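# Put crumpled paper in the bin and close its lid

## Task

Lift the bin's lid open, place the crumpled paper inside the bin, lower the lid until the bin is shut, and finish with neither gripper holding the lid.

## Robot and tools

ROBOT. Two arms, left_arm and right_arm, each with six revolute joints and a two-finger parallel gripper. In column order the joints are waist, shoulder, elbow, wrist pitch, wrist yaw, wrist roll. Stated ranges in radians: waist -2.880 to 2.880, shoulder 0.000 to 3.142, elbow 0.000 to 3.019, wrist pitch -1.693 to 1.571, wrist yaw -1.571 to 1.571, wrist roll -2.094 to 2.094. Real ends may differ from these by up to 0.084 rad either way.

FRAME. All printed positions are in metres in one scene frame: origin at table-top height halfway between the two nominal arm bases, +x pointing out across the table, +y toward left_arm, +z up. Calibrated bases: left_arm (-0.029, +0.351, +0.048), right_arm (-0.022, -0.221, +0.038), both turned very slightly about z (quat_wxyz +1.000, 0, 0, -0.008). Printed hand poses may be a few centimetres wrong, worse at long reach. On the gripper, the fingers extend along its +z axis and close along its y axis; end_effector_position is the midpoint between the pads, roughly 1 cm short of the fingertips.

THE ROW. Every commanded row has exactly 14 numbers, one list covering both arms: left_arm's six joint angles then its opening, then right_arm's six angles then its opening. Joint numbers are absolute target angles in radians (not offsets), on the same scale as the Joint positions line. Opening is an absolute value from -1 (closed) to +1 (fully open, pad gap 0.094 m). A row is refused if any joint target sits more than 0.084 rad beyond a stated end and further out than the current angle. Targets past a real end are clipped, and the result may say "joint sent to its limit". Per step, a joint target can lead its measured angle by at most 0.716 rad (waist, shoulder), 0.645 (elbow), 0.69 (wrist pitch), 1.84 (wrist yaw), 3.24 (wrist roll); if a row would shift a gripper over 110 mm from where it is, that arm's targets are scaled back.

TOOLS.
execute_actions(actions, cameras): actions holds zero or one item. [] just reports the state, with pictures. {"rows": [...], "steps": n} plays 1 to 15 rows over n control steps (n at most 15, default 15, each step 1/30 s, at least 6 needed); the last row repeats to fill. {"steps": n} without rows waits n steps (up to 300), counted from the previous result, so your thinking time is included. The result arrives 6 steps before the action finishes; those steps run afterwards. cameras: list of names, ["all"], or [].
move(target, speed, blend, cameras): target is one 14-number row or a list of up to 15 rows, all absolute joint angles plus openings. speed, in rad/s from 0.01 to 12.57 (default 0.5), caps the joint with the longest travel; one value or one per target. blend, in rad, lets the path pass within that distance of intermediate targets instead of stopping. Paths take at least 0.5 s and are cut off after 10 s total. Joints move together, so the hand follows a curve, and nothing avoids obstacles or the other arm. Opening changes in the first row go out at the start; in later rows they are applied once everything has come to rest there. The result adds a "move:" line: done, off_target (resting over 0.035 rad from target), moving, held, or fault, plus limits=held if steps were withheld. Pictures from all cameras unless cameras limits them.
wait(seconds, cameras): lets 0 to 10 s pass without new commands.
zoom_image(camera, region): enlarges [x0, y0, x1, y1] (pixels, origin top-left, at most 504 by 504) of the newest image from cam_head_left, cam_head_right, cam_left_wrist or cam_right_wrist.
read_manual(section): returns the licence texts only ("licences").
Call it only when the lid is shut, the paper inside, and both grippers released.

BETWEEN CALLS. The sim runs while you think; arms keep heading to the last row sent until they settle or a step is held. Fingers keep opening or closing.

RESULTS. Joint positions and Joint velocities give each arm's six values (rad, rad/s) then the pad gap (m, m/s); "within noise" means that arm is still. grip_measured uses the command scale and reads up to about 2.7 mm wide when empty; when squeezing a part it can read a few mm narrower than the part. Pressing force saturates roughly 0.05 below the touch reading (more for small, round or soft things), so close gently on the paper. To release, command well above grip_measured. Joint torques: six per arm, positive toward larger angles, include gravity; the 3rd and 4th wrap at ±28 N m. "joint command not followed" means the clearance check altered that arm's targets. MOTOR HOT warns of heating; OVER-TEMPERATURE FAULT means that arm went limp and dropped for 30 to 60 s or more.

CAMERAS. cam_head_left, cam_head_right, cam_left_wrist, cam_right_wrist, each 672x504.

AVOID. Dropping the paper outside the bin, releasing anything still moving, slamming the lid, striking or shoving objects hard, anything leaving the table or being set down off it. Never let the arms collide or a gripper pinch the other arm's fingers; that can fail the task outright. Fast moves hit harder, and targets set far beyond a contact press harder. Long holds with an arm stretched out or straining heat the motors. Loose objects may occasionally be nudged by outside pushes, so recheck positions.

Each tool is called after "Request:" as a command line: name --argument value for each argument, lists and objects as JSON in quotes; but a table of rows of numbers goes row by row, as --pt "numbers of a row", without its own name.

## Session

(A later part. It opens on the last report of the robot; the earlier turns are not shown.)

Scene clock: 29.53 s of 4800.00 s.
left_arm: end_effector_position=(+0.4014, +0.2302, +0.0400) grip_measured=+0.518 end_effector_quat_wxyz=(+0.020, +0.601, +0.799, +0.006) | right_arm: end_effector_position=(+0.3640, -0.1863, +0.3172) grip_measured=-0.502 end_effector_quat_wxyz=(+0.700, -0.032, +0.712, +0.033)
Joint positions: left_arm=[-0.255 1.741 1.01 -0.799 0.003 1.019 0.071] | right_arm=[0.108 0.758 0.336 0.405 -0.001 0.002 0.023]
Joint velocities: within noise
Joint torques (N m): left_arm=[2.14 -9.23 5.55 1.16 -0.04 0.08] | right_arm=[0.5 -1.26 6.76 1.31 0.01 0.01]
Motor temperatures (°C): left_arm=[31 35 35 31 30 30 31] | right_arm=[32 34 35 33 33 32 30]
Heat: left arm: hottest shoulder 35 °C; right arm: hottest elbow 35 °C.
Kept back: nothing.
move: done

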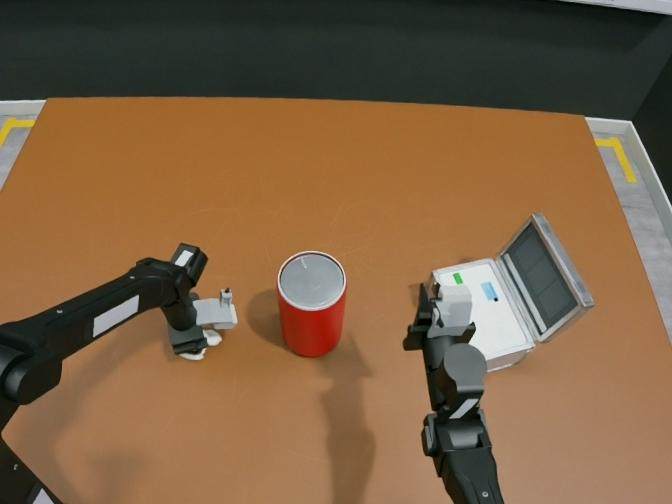

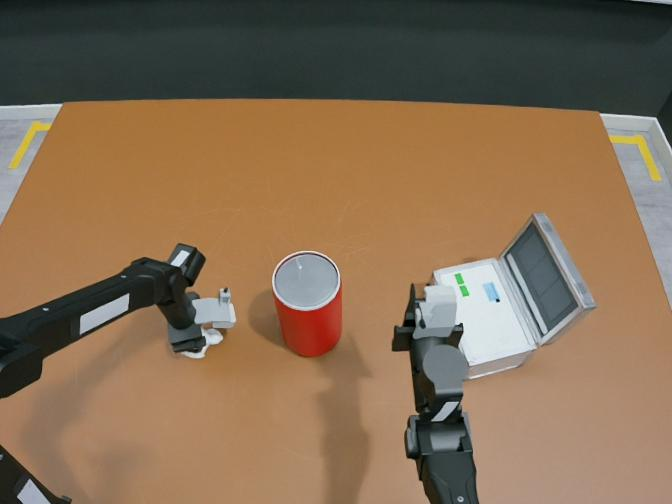

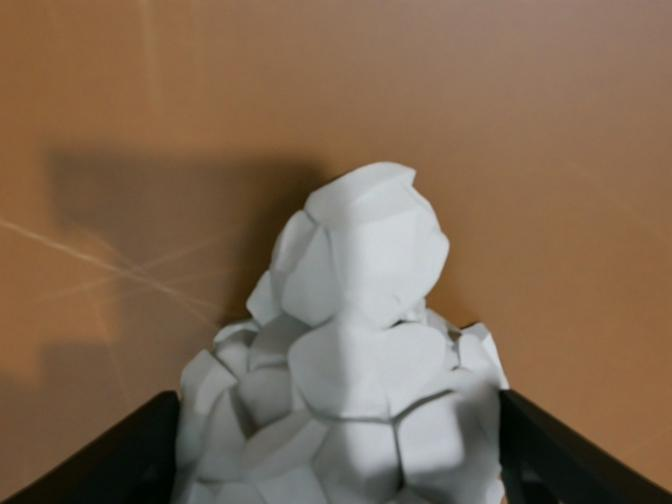

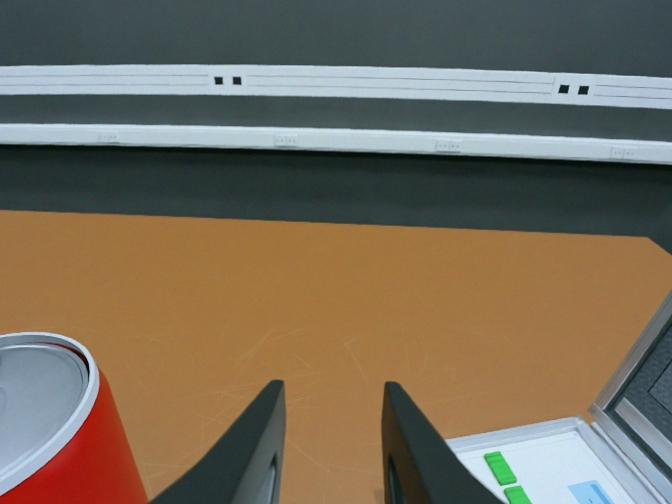

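Request:
move --pt "-0.24 1.754 1.005 -0.79 0 1.03 0.05 0.1 1.752 2.05 -1.65 0 0 -0.3" --pt "-0.24 1.754 1.005 -0.79 0 1.03 0.05 0.476 1.752 2.05 -1.65 0 0 -0.3" --pt "-0.24 1.754 1.005 -0.79 0 1.03 0.05 0.476 1.72 1.798 -1.428 0 0 -0.3" --speed '[0.8,0.4,0.25]'

Scene clock: 36.17 s of 4800.00 s.
left_arm: end_effector_position=(+0.4014, +0.2302, +0.0400) grip_measured=+0.518 end_effector_quat_wxyz=(+0.020, +0.601, +0.799, +0.006) | right_arm: end_effector_position=(+0.4978, +0.0390, +0.3091) grip_measured=-0.302 end_effector_quat_wxyz=(+0.090, -0.229, +0.969, +0.022)
Joint positions: left_arm=[-0.255 1.741 1.01 -0.799 0.003 1.019 0.071] | right_arm=[0.481 1.746 1.803 -1.441 -0.001 0.002 0.033]
Joint velocities: within noise
Joint torques (N m): left_arm=[2.14 -9.11 5.57 1.17 -0.03 0.08] | right_arm=[0.85 -15.5 6.61 0.81 0.03 0.01]
Motor temperatures (°C): left_arm=[31 35 35 31 30 30 31] | right_arm=[32 34 36 33 33 32 30]
Heat: left arm: hottest shoulder 35 °C; right arm: hottest elbow 36 °C.
Kept back: nothing.
move: done

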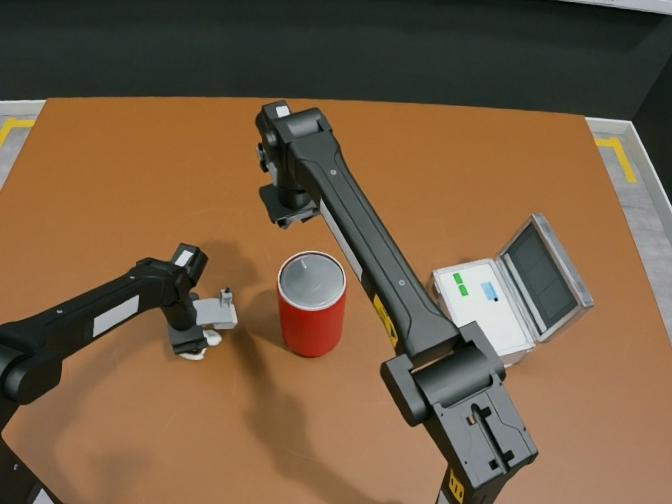

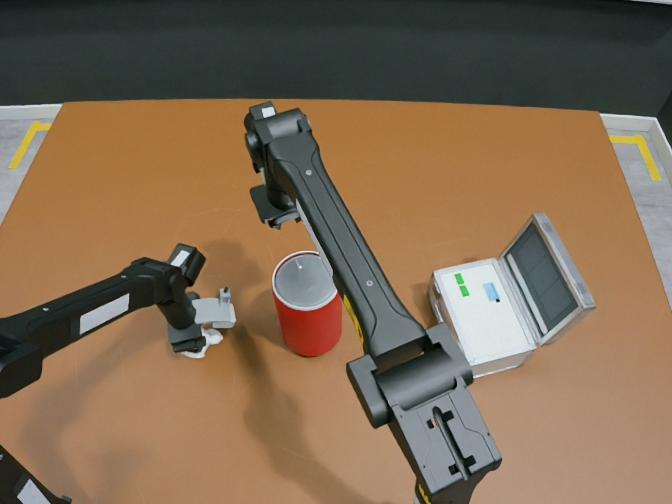

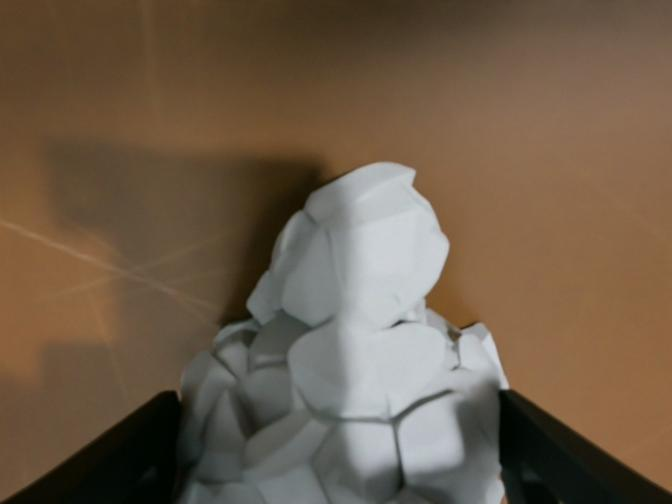

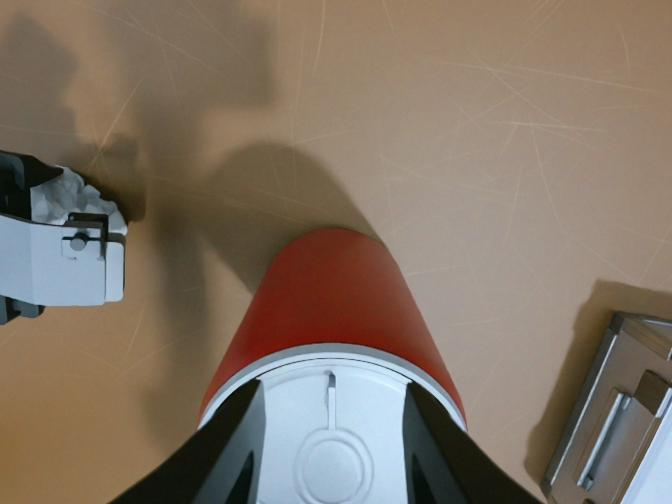

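Request:
move --pt "-0.24 1.754 1.005 -0.79 0 1.03 0.05 0.476 1.693 1.655 -1.376 0 0 -0.3" --pt "-0.24 1.754 1.005 -0.79 0 1.03 0.05 0.476 1.701 1.595 -1.28 0 0 -0.3" --speed '[0.25,0.08]'

Scene clock: 38.97 s of 4800.00 s.
left_arm: end_effector_position=(+0.4014, +0.2302, +0.0400) grip_measured=+0.518 end_effector_quat_wxyz=(+0.020, +0.601, +0.799, +0.006) | right_arm: end_effector_position=(+0.4835, +0.0318, +0.2444) grip_measured=-0.302 end_effector_quat_wxyz=(+0.080, -0.229, +0.970, +0.019)
Joint positions: left_arm=[-0.255 1.741 1.01 -0.799 0.003 1.019 0.071] | right_arm=[0.481 1.723 1.604 -1.288 -0.001 0.002 0.033]
Joint velocities: within noise
Joint torques (N m): left_arm=[1.96 -9.11 5.53 1.18 -0.02 0.09] | right_arm=[0.73 -14.68 6.22 0.64 0.03 0.01]
Motor temperatures (°C): left_arm=[31 35 35 31 30 30 31] | right_arm=[32 34 36 33 33 32 30]
Heat: left arm: hottest shoulder 35 °C; right arm: hottest elbow 36 °C.
Kept back: nothing.
move: done

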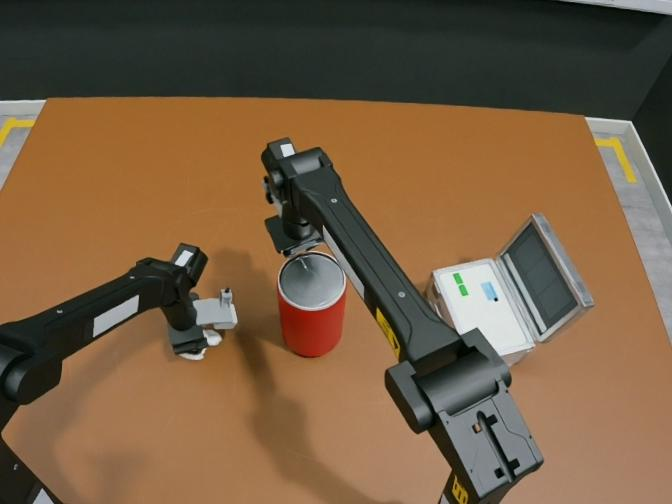

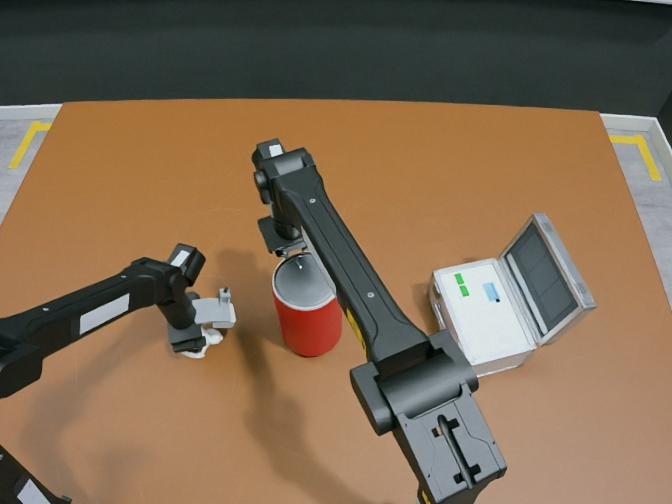

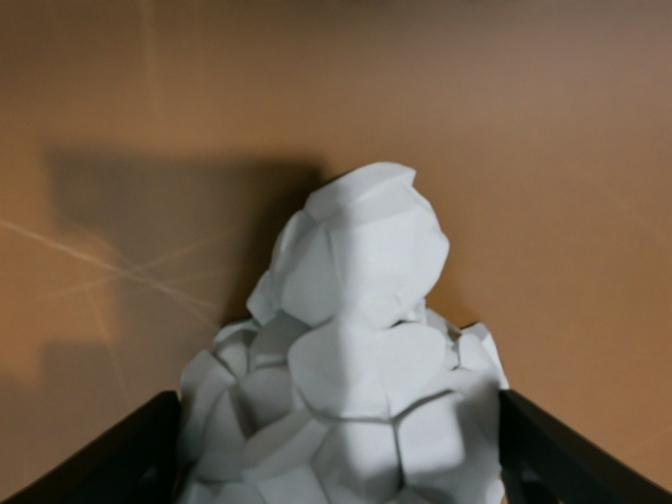

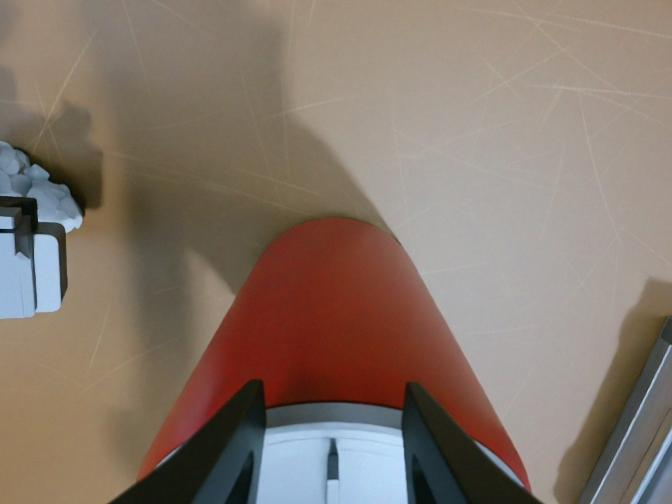

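Request:
move --target '[-0.24,1.754,1.005,-0.79,0,1.03,0.05,0.476,1.654,1.53,-1.264,0,0,-0.3]' --speed 0.08

Scene clock: 40.43 s of 4800.00 s.
left_arm: end_effector_position=(+0.4014, +0.2302, +0.0400) grip_measured=+0.518 end_effector_quat_wxyz=(+0.020, +0.601, +0.799, +0.006) | right_arm: end_effector_position=(+0.4708, +0.0254, +0.2487) grip_measured=-0.302 end_effector_quat_wxyz=(+0.089, -0.229, +0.969, +0.022)
Joint positions: left_arm=[-0.255 1.741 1.01 -0.799 0.003 1.019 0.071] | right_arm=[0.481 1.672 1.547 -1.262 -0.001 0.002 0.033]
Joint velocities: within noise
Joint torques (N m): left_arm=[2.08 -9 5.63 1.18 -0.04 0.08] | right_arm=[0.79 -13.8 5.63 0.32 0.03 0.01]
Motor temperatures (°C): left_arm=[31 35 35 31 30 30 31] | right_arm=[32 34 36 33 33 32 30]
Heat: left arm: hottest shoulder 35 °C; right arm: hottest elbow 36 °C.
Kept back: nothing.
move: done

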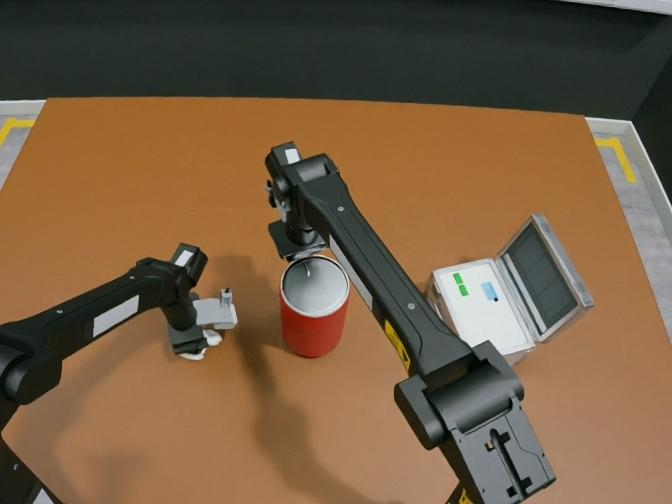

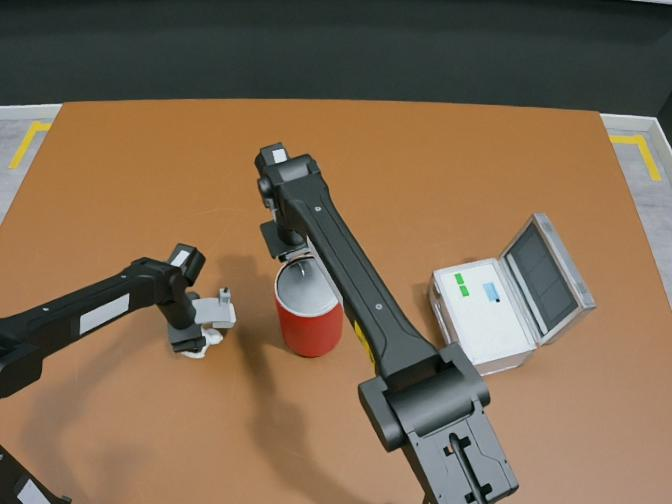

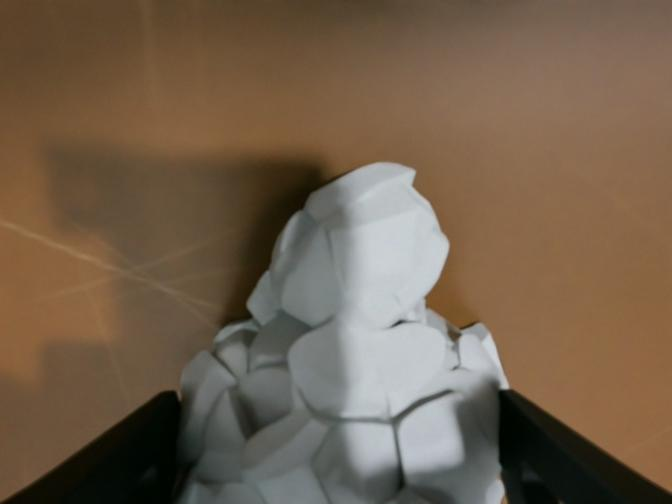

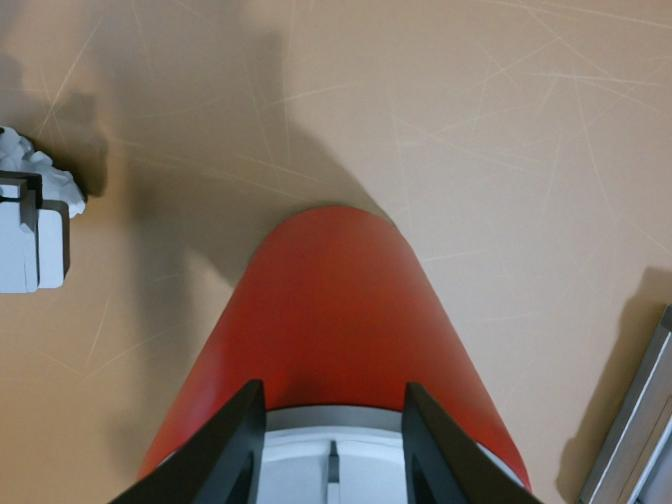

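Request:
move --pt "-0.24 1.754 1.005 -0.79 0 1.03 0.05 0.476 1.701 1.595 -1.28 0 0 -0.3" --pt "-0.24 1.754 1.005 -0.79 0 1.03 0.05 0.476 1.709 1.76 -1.41 0 0 -0.3" --pt "-0.24 1.754 1.005 -0.79 0 1.03 0.05 0.476 1.599 1.585 -1.379 0 0 -0.3" --speed '[0.06,0.2,0.2]'

Scene clock: 44.50 s of 4800.00 s.
left_arm: end_effector_position=(+0.4014, +0.2302, +0.0400) grip_measured=+0.518 end_effector_quat_wxyz=(+0.020, +0.601, +0.799, +0.006) | right_arm: end_effector_position=(+0.4494, +0.0147, +0.2853) grip_measured=-0.302 end_effector_quat_wxyz=(+0.070, -0.229, +0.971, +0.017)
Joint positions: left_arm=[-0.255 1.741 1.01 -0.799 0.003 1.019 0.071] | right_arm=[0.481 1.627 1.59 -1.391 -0.001 0.002 0.033]
Joint velocities: within noise
Joint torques (N m): left_arm=[1.9 -9.29 5.57 1.11 -0.04 0.06] | right_arm=[0.85 -13.8 6.6 0.75 0.03 0.02]
Motor temperatures (°C): left_arm=[31 35 35 31 29 30 31] | right_arm=[32 35 36 33 33 32 30]
Heat: left arm: hottest shoulder 35 °C; right arm: hottest elbow 36 °C.
Kept back: nothing.
move: done

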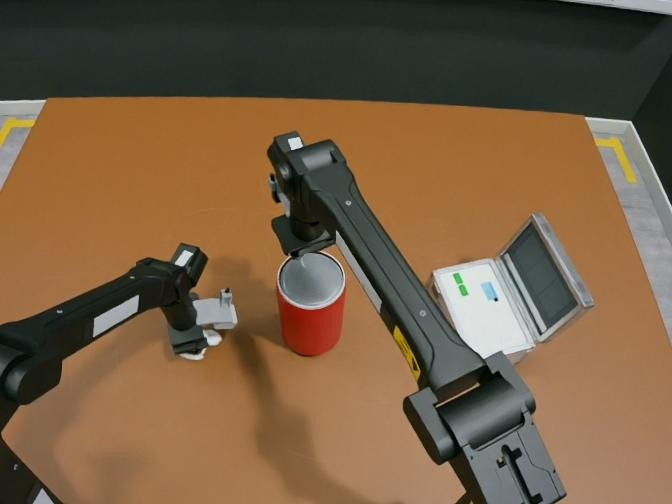

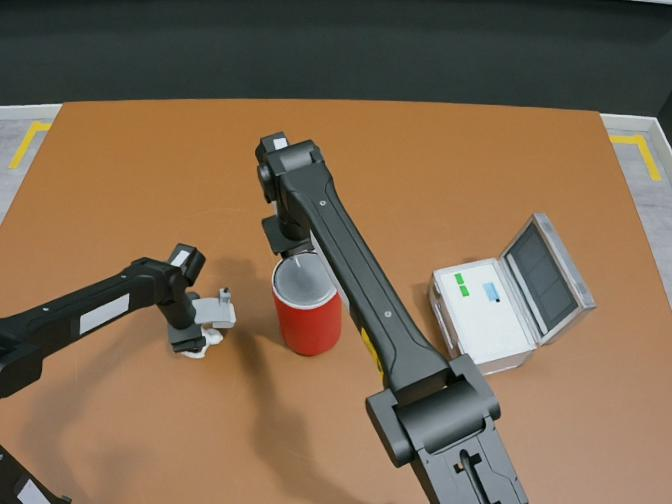

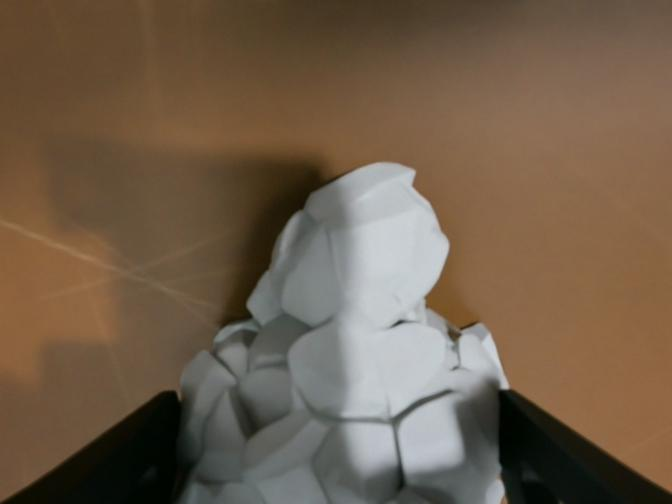

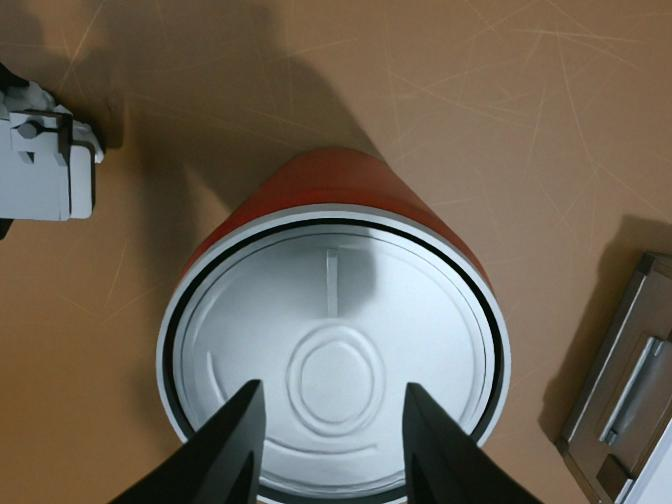

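Request:
move --pt "-0.24 1.754 1.005 -0.79 0 1.03 0.05 0.476 1.633 1.616 -1.373 0 0 -0.4" --pt "-0.24 1.754 1.005 -0.79 0 1.03 0.05 0.476 1.646 1.514 -1.2585 0 0 -0.4" --speed '[0.2,0.08]'

Scene clock: 48.17 s of 4800.00 s.
left_arm: end_effector_position=(+0.4014, +0.2302, +0.0400) grip_measured=+0.518 end_effector_quat_wxyz=(+0.020, +0.601, +0.799, +0.006) | right_arm: end_effector_position=(+0.4590, +0.0195, +0.2542) grip_measured=-0.398 end_effector_quat_wxyz=(+0.087, -0.229, +0.969, +0.021)
Joint positions: left_arm=[-0.255 1.741 1.01 -0.799 0.003 1.019 0.071] | right_arm=[0.481 1.638 1.519 -1.271 -0.001 0.002 0.028]
Joint velocities: within noise
Joint torques (N m): left_arm=[2.26 -9.29 5.57 1.18 -0.04 0.08] | right_arm=[0.73 -11.46 6.52 0.81 0.03 0.01]
Motor temperatures (°C): left_arm=[31 35 36 31 29 30 31] | right_arm=[32 35 36 33 33 32 30]
Heat: left arm: hottest elbow 36 °C; right arm: hottest elbow 36 °C.
Kept back: nothing.
move: done

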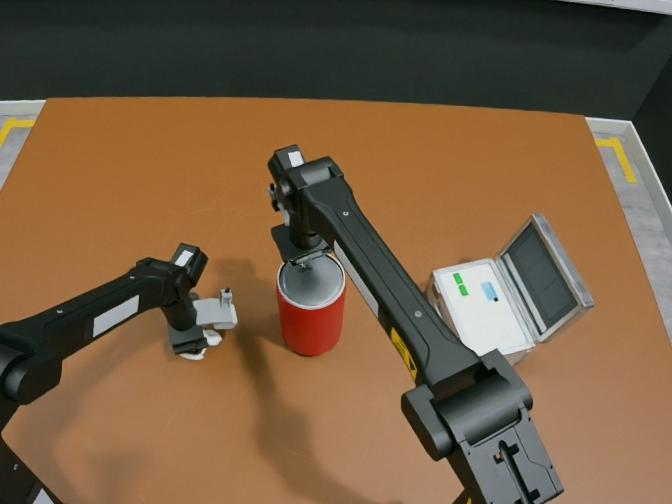

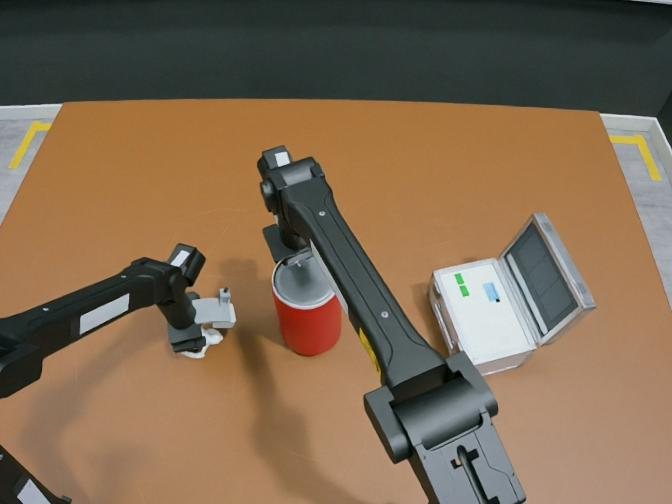

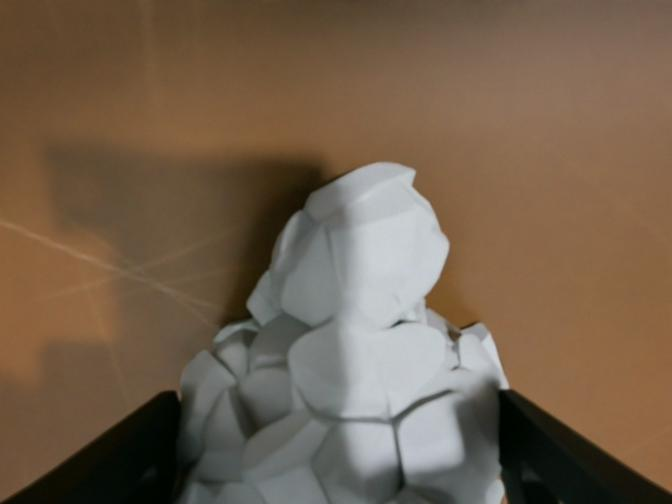

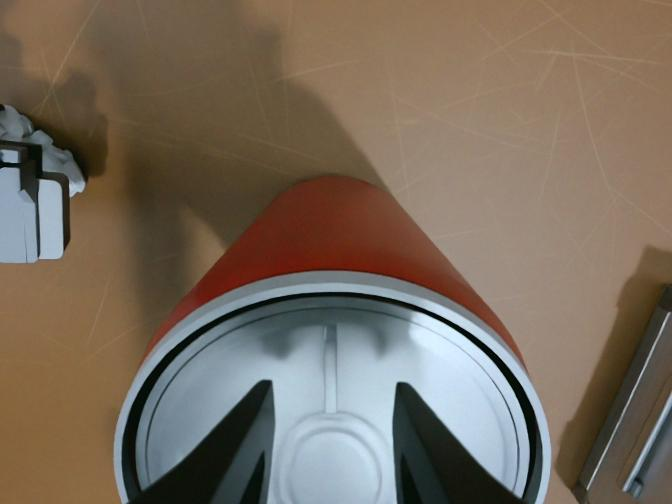

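Request:
move --pt "-0.24 1.754 1.005 -0.79 0 1.03 0.05 0.476 1.655 1.48 -1.245 0 0 -0.4" --pt "-0.24 1.754 1.005 -0.79 0 1.03 0.05 0.476 1.655 1.48 -1.245 0 0 -1" --speed 0.06

Scene clock: 49.80 s of 4800.00 s.
left_arm: end_effector_position=(+0.4014, +0.2302, +0.0400) grip_measured=+0.518 end_effector_quat_wxyz=(+0.020, +0.601, +0.799, +0.006) | right_arm: end_effector_position=(+0.4552, +0.0176, +0.2404) grip_measured=-0.960 end_effector_quat_wxyz=(+0.079, -0.229, +0.970, +0.019)
Joint positions: left_arm=[-0.255 1.741 1.01 -0.799 0.003 1.019 0.071] | right_arm=[0.481 1.643 1.491 -1.256 0 0.002 0.002]
Joint velocities: within noise
Joint torques (N m): left_arm=[2.32 -9.29 5.59 1.2 -0.04 0.09] | right_arm=[0.67 -11.16 6.02 0.73 0.01 0.04]
Motor temperatures (°C): left_arm=[31 35 36 31 29 30 31] | right_arm=[32 35 36 32 33 32 30]
Heat: left arm: hottest elbow 36 °C; right arm: hottest elbow 36 °C.
Kept back: nothing.
move: done

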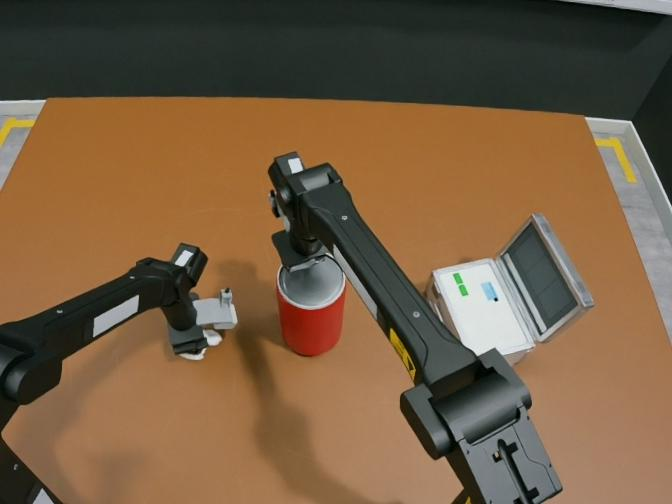

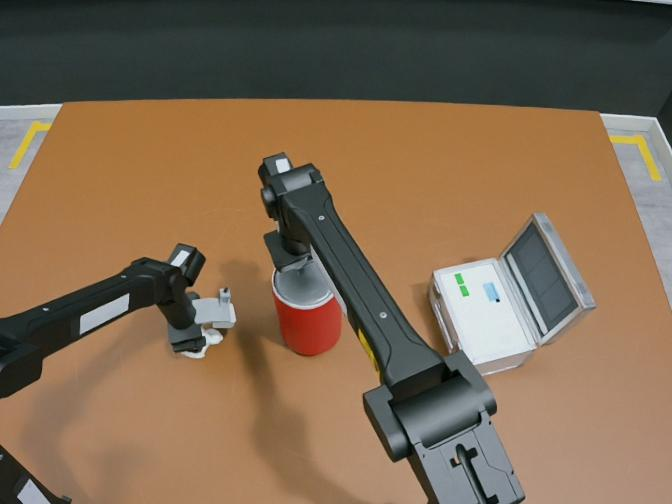

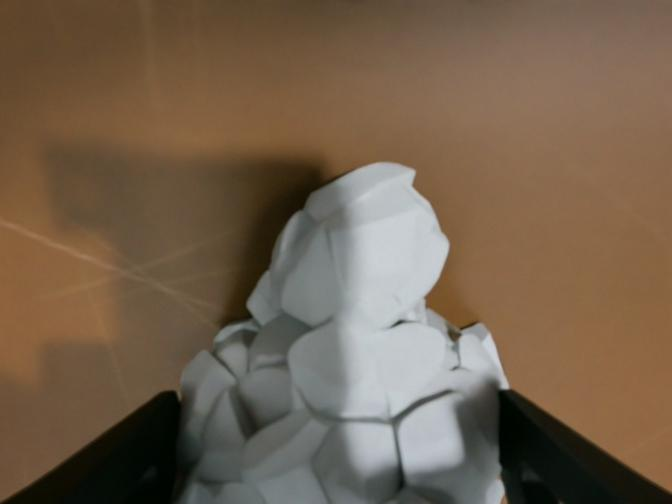

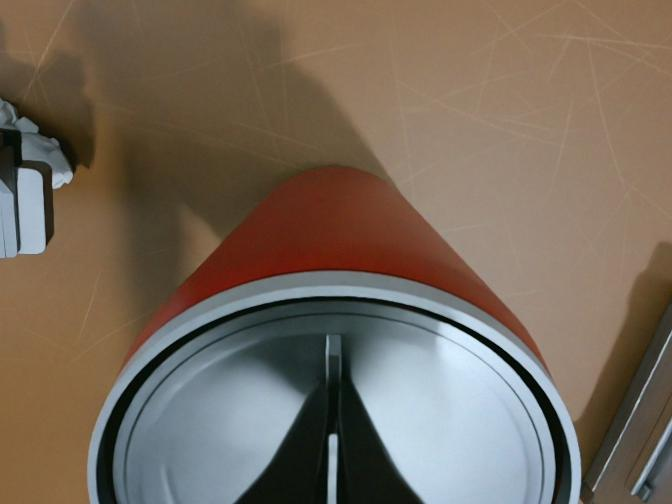

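Request:
move --pt "-0.24 1.754 1.005 -0.79 0 1.03 0.05 0.476 1.2874 1.082 -0.678 0 0 -1" --pt "-0.24 1.754 1.005 -0.79 0 1.03 0.05 0.476 1.026 0.6725 -0.007 0 0 -1" --pt "-0.24 1.754 1.005 -0.79 0 1.03 0.05 0.476 1.093 0.3285 0.9275 0 0 -1" --speed 0.25 --blend 0.05

Scene clock: 59.77 s of 4800.00 s.
left_arm: end_effector_position=(+0.4014, +0.2302, +0.0400) grip_measured=+0.518 end_effector_quat_wxyz=(+0.020, +0.601, +0.799, +0.006) | right_arm: end_effector_position=(+0.3602, -0.0301, +0.3098) grip_measured=-0.968 end_effector_quat_wxyz=(+0.737, -0.150, +0.635, +0.175)
Joint positions: left_arm=[-0.255 1.741 1.01 -0.799 0.003 1.019 0.071] | right_arm=[0.481 1.088 0.333 0.903 0 0.002 0.002]
Joint velocities: within noise
Joint torques (N m): left_arm=[2.32 -9 5.57 1.17 -0.03 0.08] | right_arm=[0.73 -2.55 5.55 2.32 0 0.01]
Motor temperatures (°C): left_arm=[31 36 36 31 29 30 31] | right_arm=[32 35 36 33 33 32 31]
Heat: left arm: hottest shoulder 36 °C; right arm: hottest elbow 36 °C.
Kept back: nothing.
move: done

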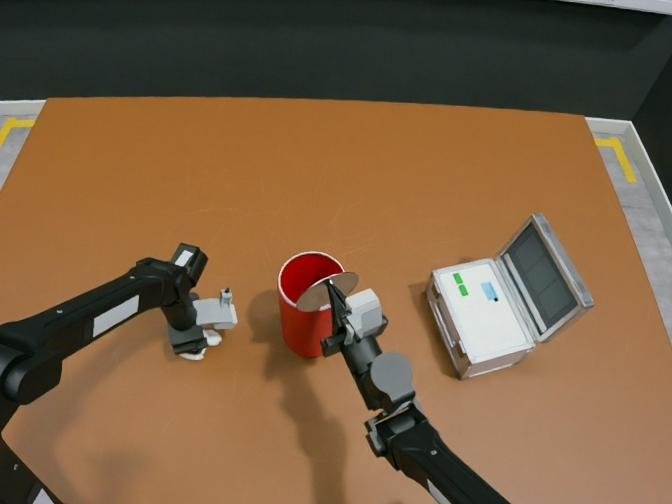

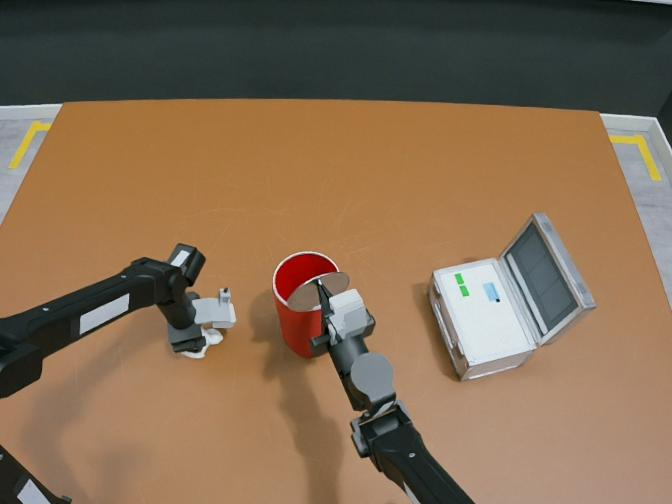

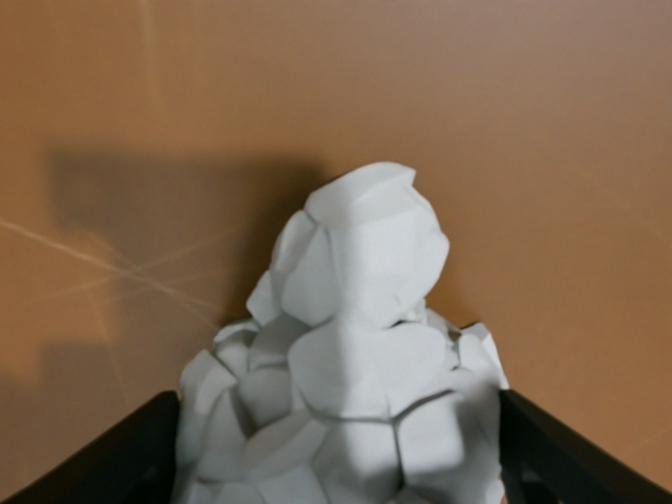

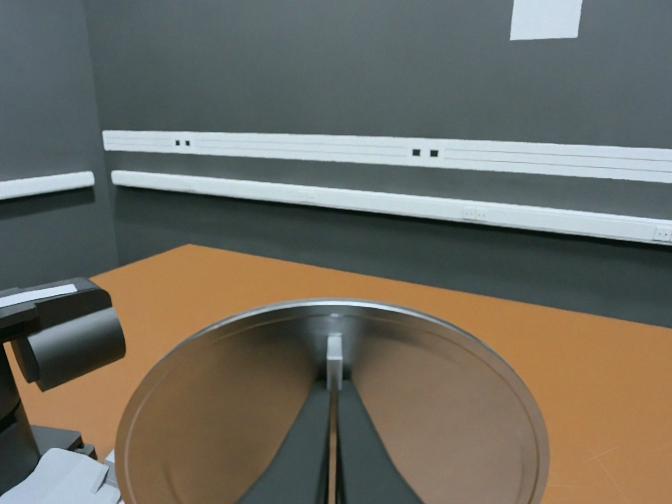

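Request:
move --pt "-0.24 1.754 1.005 -0.79 0 1.03 0.05 0.476 1.214 0.279 1.2195 0 0 -1" --pt "-0.24 1.754 1.005 -0.79 0 1.03 0.05 0.476 1.214 0.279 1.2195 0 0 -0.6" --pt "-0.24 1.754 1.005 -0.79 0 1.03 0.05 0.476 0.895 0.1515 1.029 0 0 -0.6" --speed '[0.2,0.2,0.15]'

Scene clock: 65.13 s of 4800.00 s.
left_arm: end_effector_position=(+0.4014, +0.2302, +0.0400) grip_measured=+0.518 end_effector_quat_wxyz=(+0.020, +0.601, +0.799, +0.006) | right_arm: end_effector_position=(+0.2974, -0.0615, +0.3172) grip_measured=-0.602 end_effector_quat_wxyz=(+0.779, -0.138, +0.584, +0.185)
Joint positions: left_arm=[-0.255 1.741 1.01 -0.799 0.003 1.019 0.071] | right_arm=[0.481 0.906 0.157 1.034 0 0.002 0.019]
Joint velocities: within noise
Joint torques (N m): left_arm=[2.26 -9.29 5.56 1.17 -0.03 0.07] | right_arm=[0.73 -1.14 5.45 1.18 0 0.01]
Motor temperatures (°C): left_arm=[31 36 36 31 29 30 31] | right_arm=[32 35 36 33 33 32 31]
Heat: left arm: hottest shoulder 36 °C; right arm: hottest elbow 36 °C.
Kept back: nothing.
move: done

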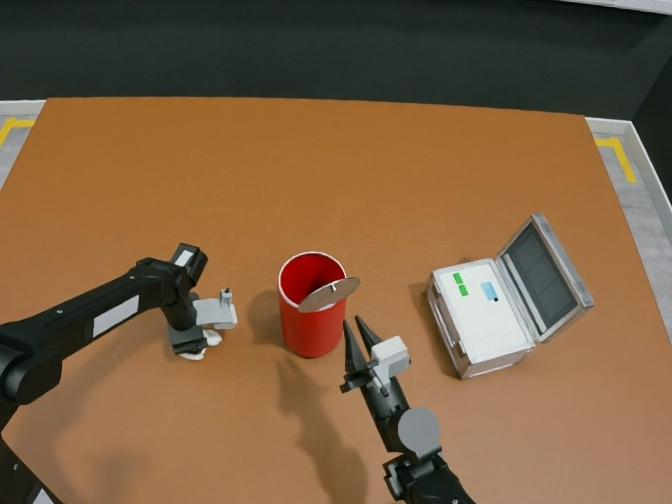

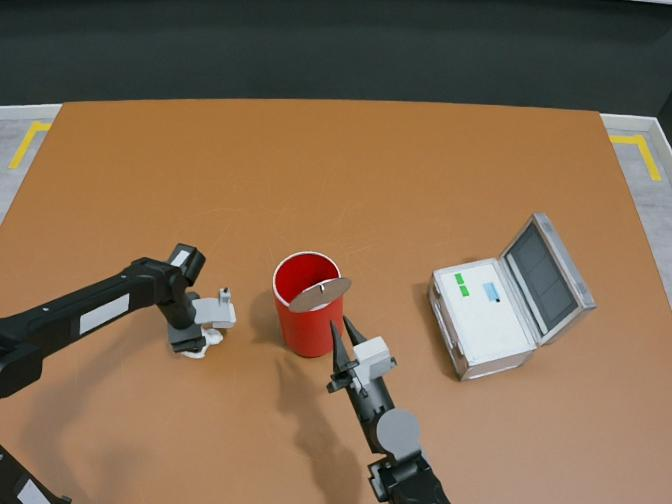

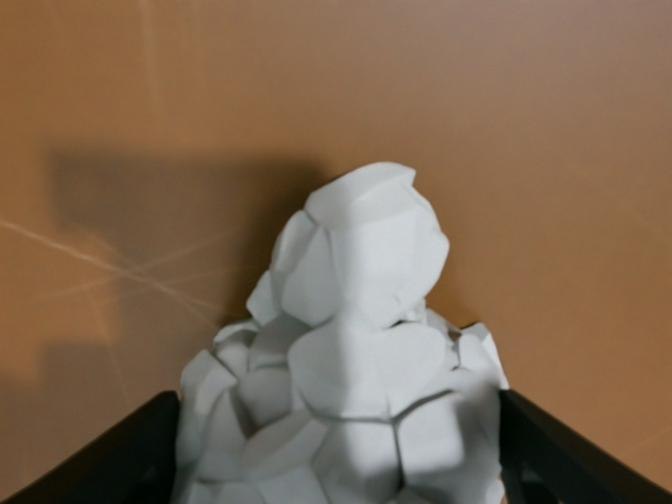

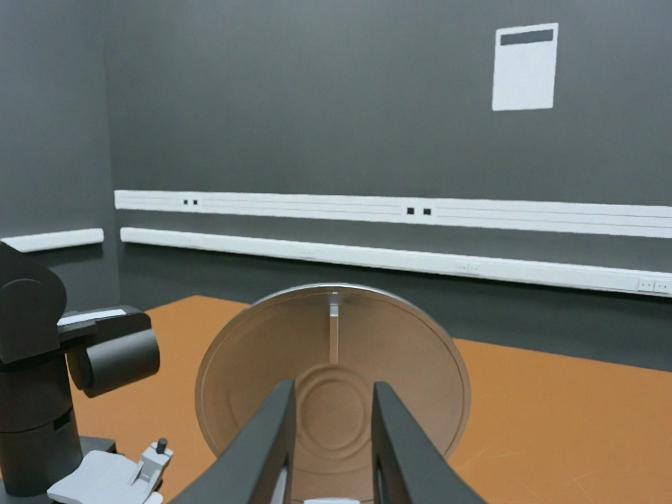

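Request:
move --pt "-0.255 1.502 1.24 -1.197 0 1.03 0.05 0.476 0.895 0.1515 1.029 0 0 -0.6" --pt "-0.255 1.463 1.62 -1.6 0 0.5 0.05 0.476 0.895 0.1515 1.029 0 0 -0.6" --pt "-0.5 1.8247 2.06 -1.65 0 -1.1 0.05 0.476 0.895 0.1515 1.029 0 0 -0.6" --pt "-0.6 1.8247 2.06 -1.65 0 -1.1 0.05 0.476 0.895 0.1515 1.029 0 0 -0.6" --speed '[0.3,0.5,0.6,0.2]' --blend 0.04

Scene clock: 71.80 s of 4800.00 s.
left_arm: end_effector_position=(+0.4472, +0.0173, +0.3569) grip_measured=+0.518 end_effector_quat_wxyz=(+0.037, -0.236, +0.970, -0.044) | right_arm: end_effector_position=(+0.2974, -0.0616, +0.3170) grip_measured=-0.602 end_effector_quat_wxyz=(+0.779, -0.138, +0.584, +0.185)
Joint positions: left_arm=[-0.593 1.813 2 -1.643 0.003 -1.088 0.071] | right_arm=[0.481 0.906 0.157 1.034 0 0.002 0.019]
Joint velocities: within noise
Joint torques (N m): left_arm=[0.26 -12.69 12.52 0.77 -0.14 -0.12] | right_arm=[0.67 -1.2 5.5 1.14 -0.02 0]
Motor temperatures (°C): left_arm=[31 36 36 31 29 30 31] | right_arm=[32 34 36 33 33 32 30]
Heat: left arm: hottest shoulder 36 °C; right arm: hottest elbow 36 °C.
Kept back: nothing.
move: off_target (left_arm); left_arm: the elbow is farthest, 0.060 rad from its target

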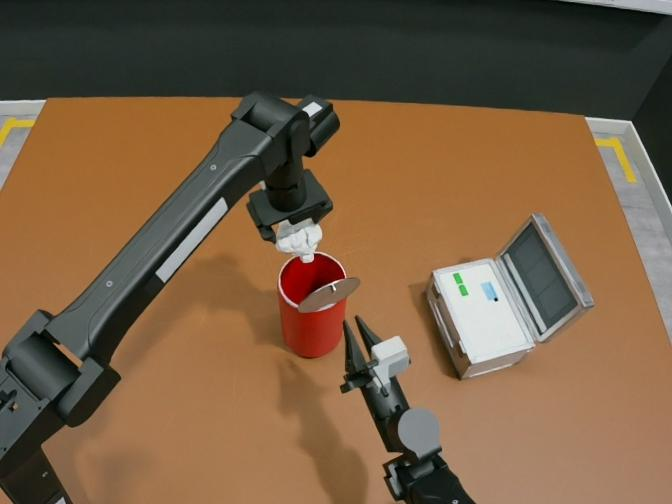

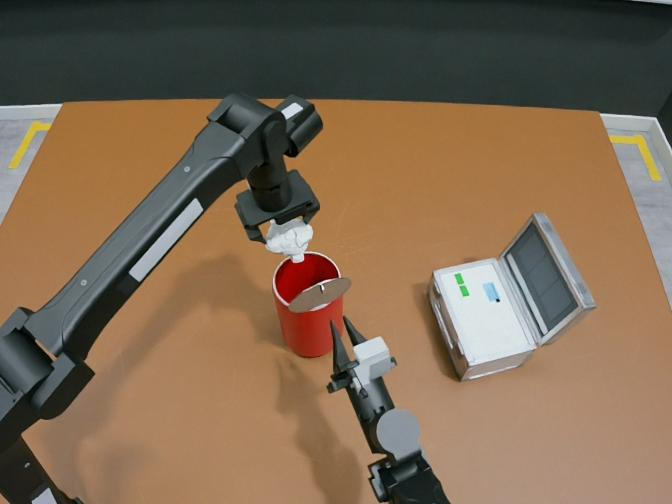

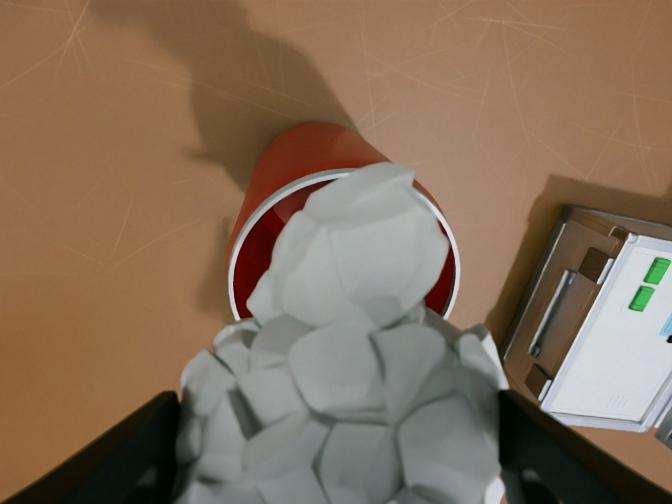

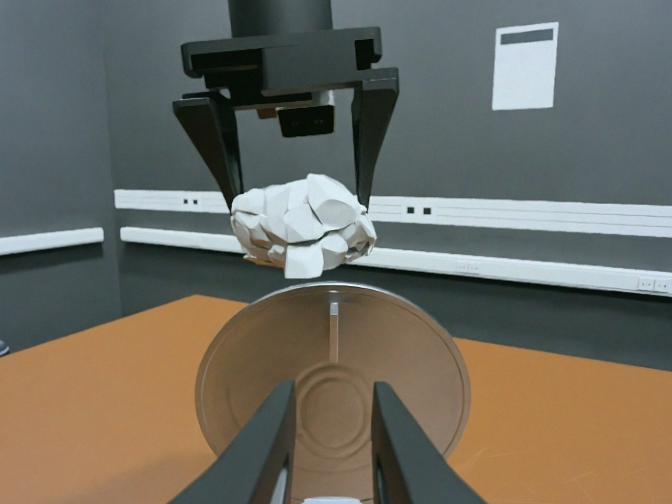

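Request:
move --pt "-0.657 1.8247 2.05 -1.65 0 -1.1 0.05 0.476 0.895 0.1515 1.029 0 0 -0.6" --pt "-0.657 1.8024 1.79 -1.461 0 -1.1 0.05 0.476 0.895 0.1515 1.029 0 0 -0.6" --speed '[0.15,0.2]'

Scene clock: 74.53 s of 4800.00 s.
left_arm: end_effector_position=(+0.4258, -0.0080, +0.2779) grip_measured=+0.518 end_effector_quat_wxyz=(+0.024, -0.209, +0.977, -0.032) | right_arm: end_effector_position=(+0.2974, -0.0616, +0.3170) grip_measured=-0.602 end_effector_quat_wxyz=(+0.779, -0.138, +0.584, +0.185)
Joint positions: left_arm=[-0.65 1.813 1.794 -1.472 0.003 -1.089 0.071] | right_arm=[0.481 0.906 0.157 1.034 0 0.002 0.019]
Joint velocities: within noise
Joint torques (N m): left_arm=[0.15 -14.21 7.62 1.28 -0.13 -0.12] | right_arm=[0.67 -1.2 5.49 1.18 -0.01 0.01]
Motor temperatures (°C): left_arm=[31 36 36 31 30 30 31] | right_arm=[32 34 36 33 33 32 30]
Heat: left arm: hottest shoulder 36 °C; right arm: hottest elbow 36 °C.
Kept back: nothing.
move: done

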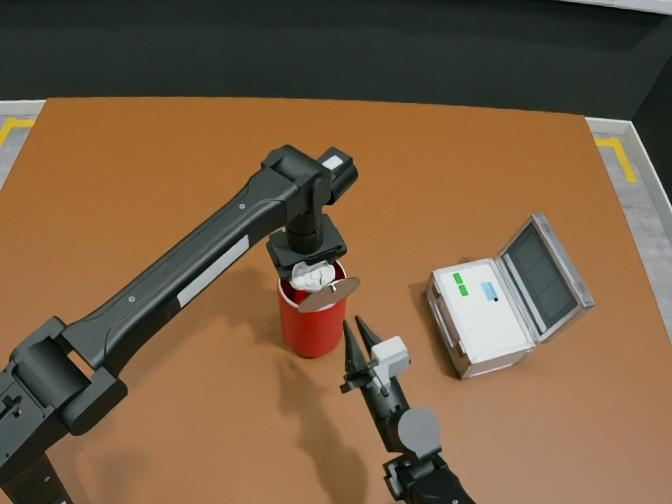

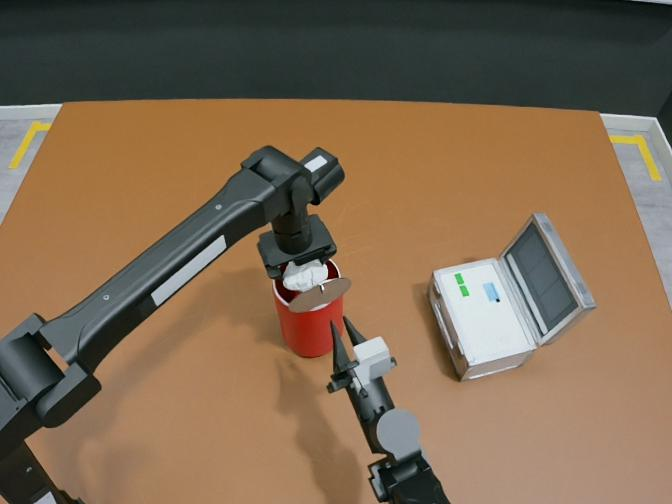

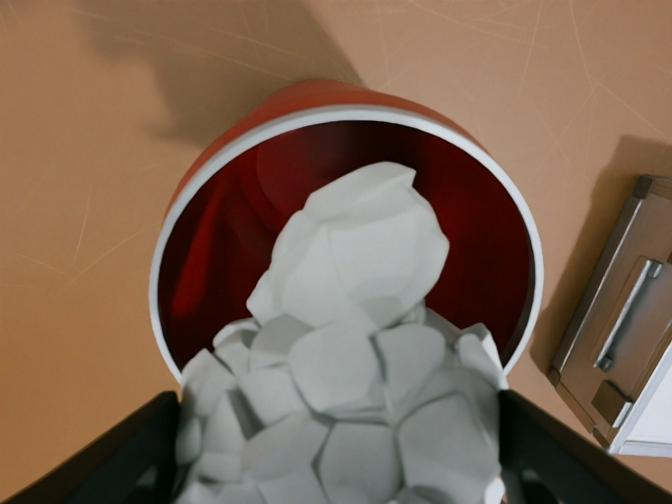

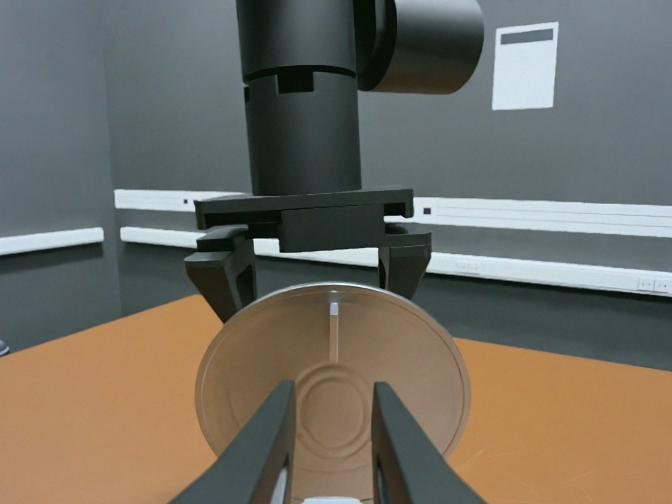

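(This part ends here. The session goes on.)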